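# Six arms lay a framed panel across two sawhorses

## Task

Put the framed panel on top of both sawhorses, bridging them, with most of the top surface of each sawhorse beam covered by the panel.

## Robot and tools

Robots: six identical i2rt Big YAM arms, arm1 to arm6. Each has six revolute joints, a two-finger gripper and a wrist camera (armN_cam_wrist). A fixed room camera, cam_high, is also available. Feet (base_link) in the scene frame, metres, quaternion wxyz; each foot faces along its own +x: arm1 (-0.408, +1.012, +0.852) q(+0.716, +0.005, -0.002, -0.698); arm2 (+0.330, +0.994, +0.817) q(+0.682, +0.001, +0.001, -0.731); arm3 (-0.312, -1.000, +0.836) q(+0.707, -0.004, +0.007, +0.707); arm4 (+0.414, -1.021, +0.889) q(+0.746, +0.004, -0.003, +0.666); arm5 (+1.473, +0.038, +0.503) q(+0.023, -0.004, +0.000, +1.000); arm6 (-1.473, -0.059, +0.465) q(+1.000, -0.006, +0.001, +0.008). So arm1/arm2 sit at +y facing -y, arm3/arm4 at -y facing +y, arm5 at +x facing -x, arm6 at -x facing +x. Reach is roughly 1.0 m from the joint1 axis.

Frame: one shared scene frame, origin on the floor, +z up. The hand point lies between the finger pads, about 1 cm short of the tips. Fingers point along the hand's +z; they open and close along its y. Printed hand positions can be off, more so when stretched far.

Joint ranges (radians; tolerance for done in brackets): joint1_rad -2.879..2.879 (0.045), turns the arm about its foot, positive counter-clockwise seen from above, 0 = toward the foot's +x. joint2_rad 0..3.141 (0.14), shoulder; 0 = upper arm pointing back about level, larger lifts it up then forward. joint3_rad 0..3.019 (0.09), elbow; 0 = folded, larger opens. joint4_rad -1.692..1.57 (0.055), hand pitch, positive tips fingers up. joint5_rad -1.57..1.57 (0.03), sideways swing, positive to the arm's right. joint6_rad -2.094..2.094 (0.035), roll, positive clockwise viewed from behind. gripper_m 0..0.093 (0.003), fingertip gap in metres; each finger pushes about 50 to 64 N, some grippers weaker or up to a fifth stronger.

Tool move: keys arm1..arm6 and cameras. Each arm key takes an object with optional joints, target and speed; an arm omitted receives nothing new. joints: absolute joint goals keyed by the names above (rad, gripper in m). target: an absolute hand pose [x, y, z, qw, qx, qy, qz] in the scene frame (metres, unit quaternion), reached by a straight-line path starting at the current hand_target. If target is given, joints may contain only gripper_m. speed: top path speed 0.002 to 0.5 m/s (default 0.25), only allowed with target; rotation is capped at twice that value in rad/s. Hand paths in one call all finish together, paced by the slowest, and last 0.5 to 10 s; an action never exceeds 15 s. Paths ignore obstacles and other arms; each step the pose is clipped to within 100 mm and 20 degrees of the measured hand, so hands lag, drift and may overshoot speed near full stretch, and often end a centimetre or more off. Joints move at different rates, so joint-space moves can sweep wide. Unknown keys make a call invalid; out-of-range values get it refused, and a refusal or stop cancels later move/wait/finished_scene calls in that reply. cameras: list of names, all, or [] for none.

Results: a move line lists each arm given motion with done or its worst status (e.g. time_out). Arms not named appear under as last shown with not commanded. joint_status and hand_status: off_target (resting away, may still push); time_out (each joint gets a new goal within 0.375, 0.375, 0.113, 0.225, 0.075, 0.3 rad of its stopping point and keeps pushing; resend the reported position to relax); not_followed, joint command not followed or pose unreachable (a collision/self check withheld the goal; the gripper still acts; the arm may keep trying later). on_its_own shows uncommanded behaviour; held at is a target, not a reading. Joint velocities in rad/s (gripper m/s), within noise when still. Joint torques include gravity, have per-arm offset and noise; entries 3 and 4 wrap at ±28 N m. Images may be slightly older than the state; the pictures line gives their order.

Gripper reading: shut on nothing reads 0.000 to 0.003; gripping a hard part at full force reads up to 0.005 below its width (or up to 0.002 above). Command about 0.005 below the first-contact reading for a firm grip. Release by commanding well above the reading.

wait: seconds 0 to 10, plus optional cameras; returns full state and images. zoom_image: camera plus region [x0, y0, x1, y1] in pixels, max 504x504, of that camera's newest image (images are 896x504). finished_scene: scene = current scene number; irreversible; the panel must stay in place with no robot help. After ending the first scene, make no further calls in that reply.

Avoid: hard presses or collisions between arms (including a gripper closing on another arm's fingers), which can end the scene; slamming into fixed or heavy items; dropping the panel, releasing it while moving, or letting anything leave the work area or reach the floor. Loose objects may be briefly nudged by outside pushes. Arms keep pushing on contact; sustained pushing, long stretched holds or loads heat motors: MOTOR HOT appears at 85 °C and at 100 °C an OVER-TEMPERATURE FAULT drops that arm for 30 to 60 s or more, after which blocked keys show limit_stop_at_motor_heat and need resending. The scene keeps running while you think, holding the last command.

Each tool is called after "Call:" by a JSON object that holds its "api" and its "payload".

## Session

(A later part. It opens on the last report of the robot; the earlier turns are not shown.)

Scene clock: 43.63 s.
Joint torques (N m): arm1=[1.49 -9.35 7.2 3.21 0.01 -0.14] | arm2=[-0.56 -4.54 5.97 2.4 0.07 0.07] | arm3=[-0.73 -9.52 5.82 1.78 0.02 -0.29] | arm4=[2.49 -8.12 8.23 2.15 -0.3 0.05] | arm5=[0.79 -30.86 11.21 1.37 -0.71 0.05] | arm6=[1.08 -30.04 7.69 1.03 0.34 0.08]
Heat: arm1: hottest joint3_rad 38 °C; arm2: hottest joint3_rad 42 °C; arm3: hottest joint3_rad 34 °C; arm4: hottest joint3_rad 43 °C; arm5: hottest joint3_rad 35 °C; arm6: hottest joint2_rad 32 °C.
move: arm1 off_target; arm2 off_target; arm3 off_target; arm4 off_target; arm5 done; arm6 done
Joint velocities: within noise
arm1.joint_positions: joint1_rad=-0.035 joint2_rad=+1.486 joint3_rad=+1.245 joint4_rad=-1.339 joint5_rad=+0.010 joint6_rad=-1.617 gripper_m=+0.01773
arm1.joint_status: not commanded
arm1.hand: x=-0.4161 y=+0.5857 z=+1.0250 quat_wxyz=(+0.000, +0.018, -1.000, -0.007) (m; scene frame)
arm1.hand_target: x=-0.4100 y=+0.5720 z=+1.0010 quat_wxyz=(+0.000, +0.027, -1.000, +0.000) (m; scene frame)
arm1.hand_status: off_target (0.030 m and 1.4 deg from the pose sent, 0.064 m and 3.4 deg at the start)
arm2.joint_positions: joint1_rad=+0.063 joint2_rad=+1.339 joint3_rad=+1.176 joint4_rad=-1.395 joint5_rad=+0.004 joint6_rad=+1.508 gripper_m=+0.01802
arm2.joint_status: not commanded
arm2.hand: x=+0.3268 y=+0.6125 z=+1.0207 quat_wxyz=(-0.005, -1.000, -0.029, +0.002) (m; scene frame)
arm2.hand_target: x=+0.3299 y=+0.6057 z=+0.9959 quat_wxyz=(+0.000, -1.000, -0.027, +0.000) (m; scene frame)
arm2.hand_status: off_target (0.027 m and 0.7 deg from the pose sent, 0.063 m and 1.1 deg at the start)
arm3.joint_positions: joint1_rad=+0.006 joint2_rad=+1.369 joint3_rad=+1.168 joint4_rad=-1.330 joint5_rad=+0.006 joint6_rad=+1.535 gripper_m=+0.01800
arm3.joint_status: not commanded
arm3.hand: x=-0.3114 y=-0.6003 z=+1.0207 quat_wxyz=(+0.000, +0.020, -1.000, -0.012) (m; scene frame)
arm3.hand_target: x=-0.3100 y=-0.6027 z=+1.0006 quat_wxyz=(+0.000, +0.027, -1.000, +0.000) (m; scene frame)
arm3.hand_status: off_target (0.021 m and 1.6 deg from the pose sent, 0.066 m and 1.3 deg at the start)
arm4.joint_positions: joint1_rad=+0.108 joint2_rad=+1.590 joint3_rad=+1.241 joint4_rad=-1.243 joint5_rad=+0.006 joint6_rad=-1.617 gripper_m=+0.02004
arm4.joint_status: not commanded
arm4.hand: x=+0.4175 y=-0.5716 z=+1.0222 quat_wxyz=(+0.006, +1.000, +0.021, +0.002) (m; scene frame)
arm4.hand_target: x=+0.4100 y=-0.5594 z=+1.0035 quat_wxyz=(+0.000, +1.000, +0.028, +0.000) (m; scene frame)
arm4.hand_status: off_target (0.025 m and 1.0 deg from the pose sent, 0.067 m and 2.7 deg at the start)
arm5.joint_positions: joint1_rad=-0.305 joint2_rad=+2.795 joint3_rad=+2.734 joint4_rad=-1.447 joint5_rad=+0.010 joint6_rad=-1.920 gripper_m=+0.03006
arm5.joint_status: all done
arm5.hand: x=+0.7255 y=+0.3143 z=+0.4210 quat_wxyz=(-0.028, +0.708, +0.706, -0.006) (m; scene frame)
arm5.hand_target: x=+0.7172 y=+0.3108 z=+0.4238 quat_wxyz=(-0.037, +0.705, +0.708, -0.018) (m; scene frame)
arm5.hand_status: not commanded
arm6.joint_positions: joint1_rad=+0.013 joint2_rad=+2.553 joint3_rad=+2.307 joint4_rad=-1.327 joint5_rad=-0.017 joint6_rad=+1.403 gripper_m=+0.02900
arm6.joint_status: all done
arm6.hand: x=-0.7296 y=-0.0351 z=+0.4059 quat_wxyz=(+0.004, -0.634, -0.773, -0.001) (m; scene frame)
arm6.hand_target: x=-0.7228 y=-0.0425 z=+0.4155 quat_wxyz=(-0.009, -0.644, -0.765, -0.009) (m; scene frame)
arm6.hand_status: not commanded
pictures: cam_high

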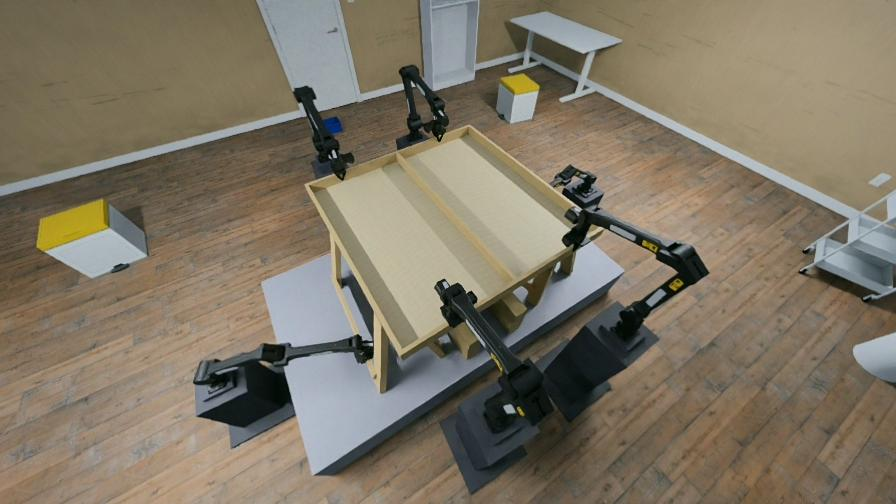

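Resting on beams. Easing and releasing.

Call:
{"api": "move", "payload": {"arm1": {"target":[-0.416,0.585,1.022,0,-0.0275,1,0],"speed":0.1}, "arm2": {"target":[0.328,0.612,1.016,0,1,0.0275,0],"speed":0.1}, "arm3": {"target":[-0.311,-0.6,1.018,0,-0.0275,1,0],"speed":0.1}, "arm4": {"target":[0.416,-0.571,1.02,0,1,0.0275,0],"speed":0.1}, "cameras": []}}

Call:
{"api": "move", "payload": {"arm1": {"joints":{"gripper_m":0.09}}, "arm2": {"joints":{"gripper_m":0.09}}, "arm3": {"joints":{"gripper_m":0.09}}, "arm4": {"joints":{"gripper_m":0.09}}, "arm5": {"joints":{"gripper_m":0.09}}, "arm6": {"joints":{"gripper_m":0.09}}, "cameras": []}}

Call:
{"api": "move", "payload": {"arm1": {"target":[-0.416,0.585,1.14,0,-0.0275,1,0],"speed":0.2}, "arm2": {"target":[0.328,0.612,1.14,0,1,0.0275,0],"speed":0.2}, "arm3": {"target":[-0.311,-0.6,1.14,0,-0.0275,1,0],"speed":0.2}, "arm4": {"target":[0.416,-0.571,1.14,0,1,0.0275,0],"speed":0.2}, "arm5": {"target":[0.726,0.314,0.56,0,0.708,0.706,0],"speed":0.2}, "arm6": {"target":[-0.7296,-0.035,0.56,0,-0.634,-0.773,0],"speed":0.2}, "cameras": ["cam_high","arm6_cam_wrist"]}}

Call:
{"api": "zoom_image", "payload": {"camera": "cam_high", "region": [230, 110, 640, 480]}}

Scene clock: 45.50 s.
Joint torques (N m): arm1=[0.44 -12.81 7.54 1.22 0.02 -0.26] | arm2=[-1.03 -6.59 8.05 0.44 0.07 0.02] | arm3=[-0.56 -9.93 9.22 0.01 0.02 -0.27] | arm4=[1.38 -11.11 8.02 0.42 -0.27 -0.07] | arm5=[0.79 -30.86 11.19 1.36 -0.72 0.05] | arm6=[1.03 -30.04 7.71 1.05 0.34 0.08]
Heat: arm1: hottest joint3_rad 38 °C; arm2: hottest joint3_rad 41 °C; arm3: hottest joint3_rad 34 °C; arm4: hottest joint3_rad 42 °C; arm5: hottest joint3_rad 35 °C; arm6: hottest joint2_rad 32 °C.
move: arm1 done; arm2 done; arm3 done; arm4 done
Joint velocities: within noise
arm1.joint_positions: joint1_rad=-0.035 joint2_rad=+1.483 joint3_rad=+1.243 joint4_rad=-1.338 joint5_rad=+0.010 joint6_rad=-1.617 gripper_m=+0.01768
arm1.joint_status: not commanded
arm1.hand: x=-0.4161 y=+0.5861 z=+1.0257 quat_wxyz=(+0.000, +0.018, -1.000, -0.005) (m; scene frame)
arm1.hand_target: x=-0.4160 y=+0.5851 z=+1.0221 quat_wxyz=(+0.000, +0.027, -1.000, +0.000) (m; scene frame)
arm1.hand_status: done (0.004 m and 1.2 deg from the pose sent, 0.003 m and 1.4 deg at the start)
arm2.joint_positions: joint1_rad=+0.063 joint2_rad=+1.338 joint3_rad=+1.176 joint4_rad=-1.396 joint5_rad=+0.004 joint6_rad=+1.508 gripper_m=+0.01800
arm2.joint_status: not commanded
arm2.hand: x=+0.3268 y=+0.6128 z=+1.0212 quat_wxyz=(-0.006, -1.000, -0.029, +0.002) (m; scene frame)
arm2.hand_target: x=+0.3280 y=+0.6121 z=+1.0160 quat_wxyz=(+0.000, -1.000, -0.027, +0.000) (m; scene frame)
arm2.hand_status: done (0.005 m and 0.7 deg from the pose sent, 0.005 m and 0.6 deg at the start)
arm3.joint_positions: joint1_rad=+0.006 joint2_rad=+1.368 joint3_rad=+1.168 joint4_rad=-1.332 joint5_rad=+0.006 joint6_rad=+1.536 gripper_m=+0.01800
arm3.joint_status: not commanded
arm3.hand: x=-0.3114 y=-0.6008 z=+1.0209 quat_wxyz=(+0.000, +0.020, -1.000, -0.011) (m; scene frame)
arm3.hand_target: x=-0.3110 y=-0.6001 z=+1.0180 quat_wxyz=(+0.000, +0.027, -1.000, +0.000) (m; scene frame)
arm3.hand_status: done (0.003 m and 1.5 deg from the pose sent, 0.003 m and 1.6 deg at the start)
arm4.joint_positions: joint1_rad=+0.107 joint2_rad=+1.583 joint3_rad=+1.236 joint4_rad=-1.236 joint5_rad=+0.005 joint6_rad=-1.620 gripper_m=+0.01970
arm4.joint_status: not commanded
arm4.hand: x=+0.4178 y=-0.5718 z=+1.0233 quat_wxyz=(+0.002, +1.000, +0.022, +0.002) (m; scene frame)
arm4.hand_target: x=+0.4159 y=-0.5710 z=+1.0200 quat_wxyz=(+0.000, +1.000, +0.028, +0.000) (m; scene frame)
arm4.hand_status: done (0.004 m and 0.7 deg from the pose sent, 0.003 m and 1.0 deg at the start)
arm5, arm6: as last shown
pictures: none
No camera images: "cameras" was empty.

Scene clock: 46.30 s.
Joint torques (N m): arm1=[0.44 -12.81 8.25 0.99 0.02 -0.14] | arm2=[-1.03 -6.53 8.09 0.43 0.14 0.01] | arm3=[-0.56 -10.34 9.21 0.2 0.02 -0.23] | arm4=[1.49 -11.11 8.06 0.31 -0.17 -0.06] | arm5=[0.73 -30.97 11.26 0.85 -0.23 0.06] | arm6=[1.2 -30.04 7.69 0.92 0.22 -0.01]
Heat: arm1: hottest joint3_rad 38 °C; arm2: hottest joint3_rad 41 °C; arm3: hottest joint3_rad 34 °C; arm4: hottest joint3_rad 42 °C; arm5: hottest joint3_rad 35 °C; arm6: hottest joint2_rad 32 °C.
move: arm1 done; arm2 done; arm3 done; arm4 done; arm5 done; arm6 done
Joint velocities: within noise
arm1.joint_positions: joint1_rad=-0.035 joint2_rad=+1.483 joint3_rad=+1.233 joint4_rad=-1.332 joint5_rad=+0.010 joint6_rad=-1.628 gripper_m=+0.08987
arm1.joint_status: all done
arm1.hand: x=-0.4161 y=+0.5879 z=+1.0221 quat_wxyz=(+0.000, +0.023, -1.000, -0.007) (m; scene frame)
arm1.hand_target: x=-0.4160 y=+0.5850 z=+1.0221 quat_wxyz=(+0.000, +0.027, -1.000, +0.000) (m; scene frame)
arm1.hand_status: not commanded
arm2.joint_positions: joint1_rad=+0.063 joint2_rad=+1.338 joint3_rad=+1.175 joint4_rad=-1.396 joint5_rad=+0.002 joint6_rad=+1.508 gripper_m=+0.08984
arm2.joint_status: all done
arm2.hand: x=+0.3272 y=+0.6130 z=+1.0208 quat_wxyz=(-0.005, -1.000, -0.029, +0.001) (m; scene frame)
arm2.hand_target: x=+0.3280 y=+0.6121 z=+1.0160 quat_wxyz=(+0.000, -1.000, -0.027, +0.000) (m; scene frame)
arm2.hand_status: not commanded
arm3.joint_positions: joint1_rad=+0.006 joint2_rad=+1.373 joint3_rad=+1.168 joint4_rad=-1.337 joint5_rad=+0.006 joint6_rad=+1.531 gripper_m=+0.08987
arm3.joint_status: all done
arm3.hand: x=-0.3114 y=-0.6018 z=+1.0191 quat_wxyz=(+0.000, +0.023, -1.000, -0.006) (m; scene frame)
arm3.hand_target: x=-0.3110 y=-0.6001 z=+1.0180 quat_wxyz=(+0.000, +0.027, -1.000, +0.000) (m; scene frame)
arm3.hand_status: not commanded
arm4.joint_positions: joint1_rad=+0.107 joint2_rad=+1.583 joint3_rad=+1.236 joint4_rad=-1.233 joint5_rad=+0.003 joint6_rad=-1.620 gripper_m=+0.08990
arm4.joint_status: all done
arm4.hand: x=+0.4174 y=-0.5709 z=+1.0233 quat_wxyz=(+0.000, +1.000, +0.022, +0.001) (m; scene frame)
arm4.hand_target: x=+0.4160 y=-0.5711 z=+1.0200 quat_wxyz=(+0.000, +1.000, +0.027, +0.000) (m; scene frame)
arm4.hand_status: not commanded
arm5.joint_positions: joint1_rad=-0.304 joint2_rad=+2.795 joint3_rad=+2.734 joint4_rad=-1.431 joint5_rad=-0.001 joint6_rad=-1.920 gripper_m=+0.08986
arm5.joint_status: all done
arm5.hand: x=+0.7211 y=+0.3137 z=+0.4212 quat_wxyz=(-0.033, +0.707, +0.706, -0.014) (m; scene frame)
arm5.hand_target: x=+0.7172 y=+0.3109 z=+0.4237 quat_wxyz=(-0.038, +0.706, +0.707, -0.018) (m; scene frame)
arm5.hand_status: not commanded
arm6.joint_positions: joint1_rad=+0.011 joint2_rad=+2.553 joint3_rad=+2.307 joint4_rad=-1.324 joint5_rad=-0.014 joint6_rad=+1.412 gripper_m=+0.08989
arm6.joint_status: all done
arm6.hand: x=-0.7289 y=-0.0372 z=+0.4059 quat_wxyz=(+0.002, -0.638, -0.770, -0.001) (m; scene frame)
arm6.hand_target: x=-0.7229 y=-0.0424 z=+0.4154 quat_wxyz=(-0.009, -0.644, -0.765, -0.009) (m; scene frame)
arm6.hand_status: not commanded
pictures: none
No camera images: "cameras" was empty.

Scene clock: 48.30 s.
Joint torques (N m): arm1=[0.67 -12.51 12.26 -0.08 0.01 -0.13] | arm2=[-1.03 -7.88 12.26 -0.05 0.15 0.02] | arm3=[-0.5 -11.4 12.68 0.13 0.03 -0.21] | arm4=[1.32 -11.05 14.26 -0.39 -0.17 -0.07] | arm5=[0.09 -29.16 15.47 0.21 -0.22 0.03] | arm6=[1.79 -28.22 12.53 -0.08 0.27 -0.17]
Heat: arm1: hottest joint3_rad 39 °C; arm2: hottest joint3_rad 41 °C; arm3: hottest joint3_rad 34 °C; arm4: hottest joint3_rad 42 °C; arm5: hottest joint3_rad 35 °C; arm6: hottest joint2_rad 32 °C.
move: arm1 off_target; arm2 off_target; arm3 off_target; arm4 off_target; arm5 off_target; arm6 off_target
Joint velocities: within noise
arm1.joint_positions: joint1_rad=-0.035 joint2_rad=+1.449 joint3_rad=+1.459 joint4_rad=-1.613 joint5_rad=+0.010 joint6_rad=-1.628 gripper_m=+0.08994
arm1.joint_status: not commanded
arm1.hand: x=-0.4170 y=+0.5941 z=+1.1211 quat_wxyz=(+0.000, +0.023, -1.000, -0.018) (m; scene frame)
arm1.hand_target: x=-0.4160 y=+0.5858 z=+1.1398 quat_wxyz=(+0.000, +0.027, -1.000, +0.000) (m; scene frame)
arm1.hand_status: off_target (0.021 m and 2.1 deg from the pose sent, 0.118 m and 1.0 deg at the start)
arm2.joint_positions: joint1_rad=+0.063 joint2_rad=+1.322 joint3_rad=+1.413 joint4_rad=-1.668 joint5_rad=+0.001 joint6_rad=+1.508 gripper_m=+0.08991
arm2.joint_status: not commanded
arm2.hand: x=+0.3273 y=+0.6199 z=+1.1171 quat_wxyz=(+0.004, -1.000, -0.029, +0.001) (m; scene frame)
arm2.hand_target: x=+0.3280 y=+0.6129 z=+1.1391 quat_wxyz=(-0.021, -0.999, -0.028, +0.001) (m; scene frame)
arm2.hand_status: off_target (0.024 m and 0.5 deg from the pose sent, 0.119 m and 0.6 deg at the start; a joint's target at an end of its range on 39 of 60 steps)
arm3.joint_positions: joint1_rad=+0.006 joint2_rad=+1.363 joint3_rad=+1.426 joint4_rad=-1.659 joint5_rad=+0.006 joint6_rad=+1.531 gripper_m=+0.08994
arm3.joint_status: not commanded
arm3.hand: x=-0.3108 y=-0.6100 z=+1.1211 quat_wxyz=(+0.000, +0.023, -1.000, +0.020) (m; scene frame)
arm3.hand_target: x=-0.3110 y=-0.6008 z=+1.1398 quat_wxyz=(+0.000, +0.027, -1.000, +0.000) (m; scene frame)
arm3.hand_status: off_target (0.021 m and 2.4 deg from the pose sent, 0.121 m and 0.9 deg at the start)
arm4.joint_positions: joint1_rad=+0.107 joint2_rad=+1.523 joint3_rad=+1.413 joint4_rad=-1.528 joint5_rad=+0.003 joint6_rad=-1.620 gripper_m=+0.08996
arm4.joint_status: not commanded
arm4.hand: x=+0.4174 y=-0.5887 z=+1.1153 quat_wxyz=(+0.029, +0.999, +0.022, +0.000) (m; scene frame)
arm4.hand_target: x=+0.4160 y=-0.5726 z=+1.1399 quat_wxyz=(+0.000, +1.000, +0.027, +0.000) (m; scene frame)
arm4.hand_status: off_target (0.030 m and 3.4 deg from the pose sent, 0.117 m and 0.7 deg at the start)
arm5.joint_positions: joint1_rad=-0.304 joint2_rad=+2.699 joint3_rad=+2.885 joint4_rad=-1.670 joint5_rad=-0.001 joint6_rad=-1.920 gripper_m=+0.08990
arm5.joint_status: not commanded
arm5.hand: x=+0.7313 y=+0.3095 z=+0.5511 quat_wxyz=(-0.036, +0.707, +0.706, -0.015) (m; scene frame)
arm5.hand_target: x=+0.7275 y=+0.3134 z=+0.5596 quat_wxyz=(-0.047, +0.707, +0.705, -0.022) (m; scene frame)
arm5.hand_status: off_target (0.011 m and 4.5 deg from the pose sent, 0.139 m and 4.1 deg at the start; a joint's target at an end of its range on 45 of 60 steps)
arm6.joint_positions: joint1_rad=+0.011 joint2_rad=+2.471 joint3_rad=+2.504 joint4_rad=-1.644 joint5_rad=-0.013 joint6_rad=+1.412 gripper_m=+0.08995
arm6.joint_status: not commanded
arm6.hand: x=-0.7412 y=-0.0364 z=+0.5399 quat_wxyz=(+0.017, -0.638, -0.770, +0.014) (m; scene frame)
arm6.hand_target: x=-0.7307 y=-0.0350 z=+0.5603 quat_wxyz=(-0.001, -0.634, -0.773, -0.001) (m; scene frame)
arm6.hand_status: off_target (0.023 m and 2.6 deg from the pose sent, 0.154 m and 0.6 deg at the start; pose on its path clipped on 11 of 60 steps)
pictures: arm6_cam_wrist, cam_high

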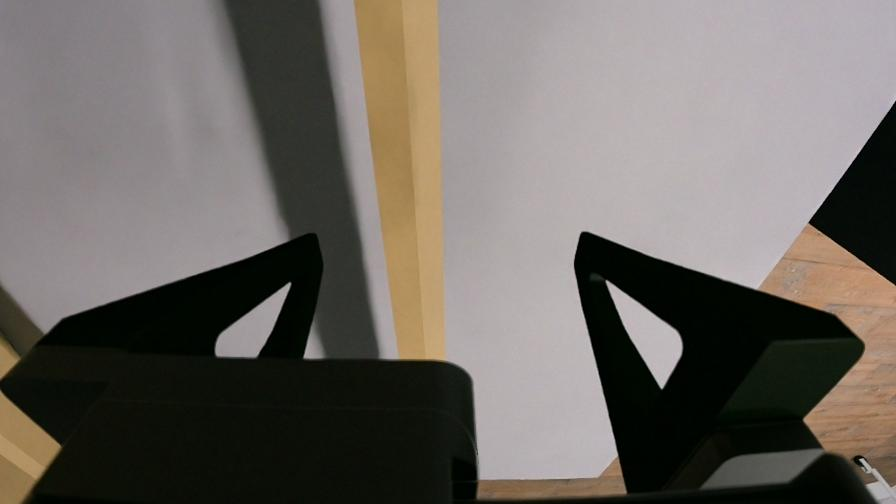

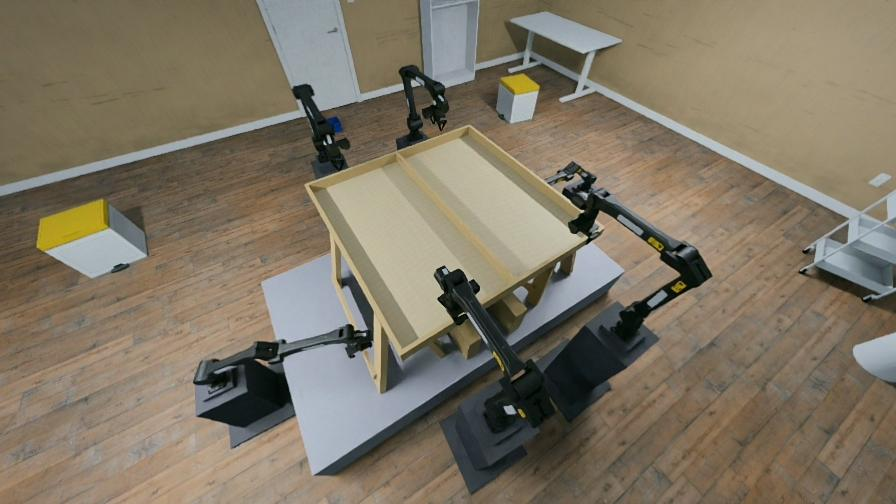

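Scaled by 1.229.

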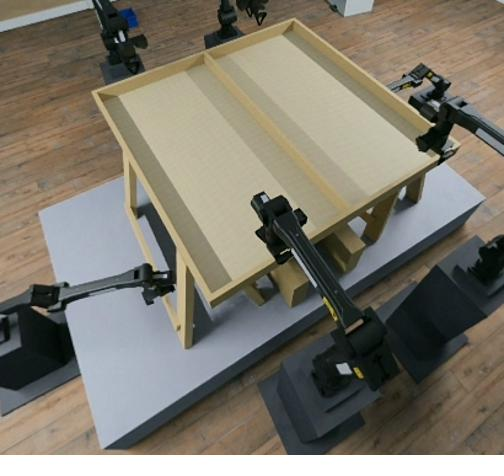

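Call:
{"api": "finished_scene", "payload": {"scene": 2}}

The scene is finished: the task was done.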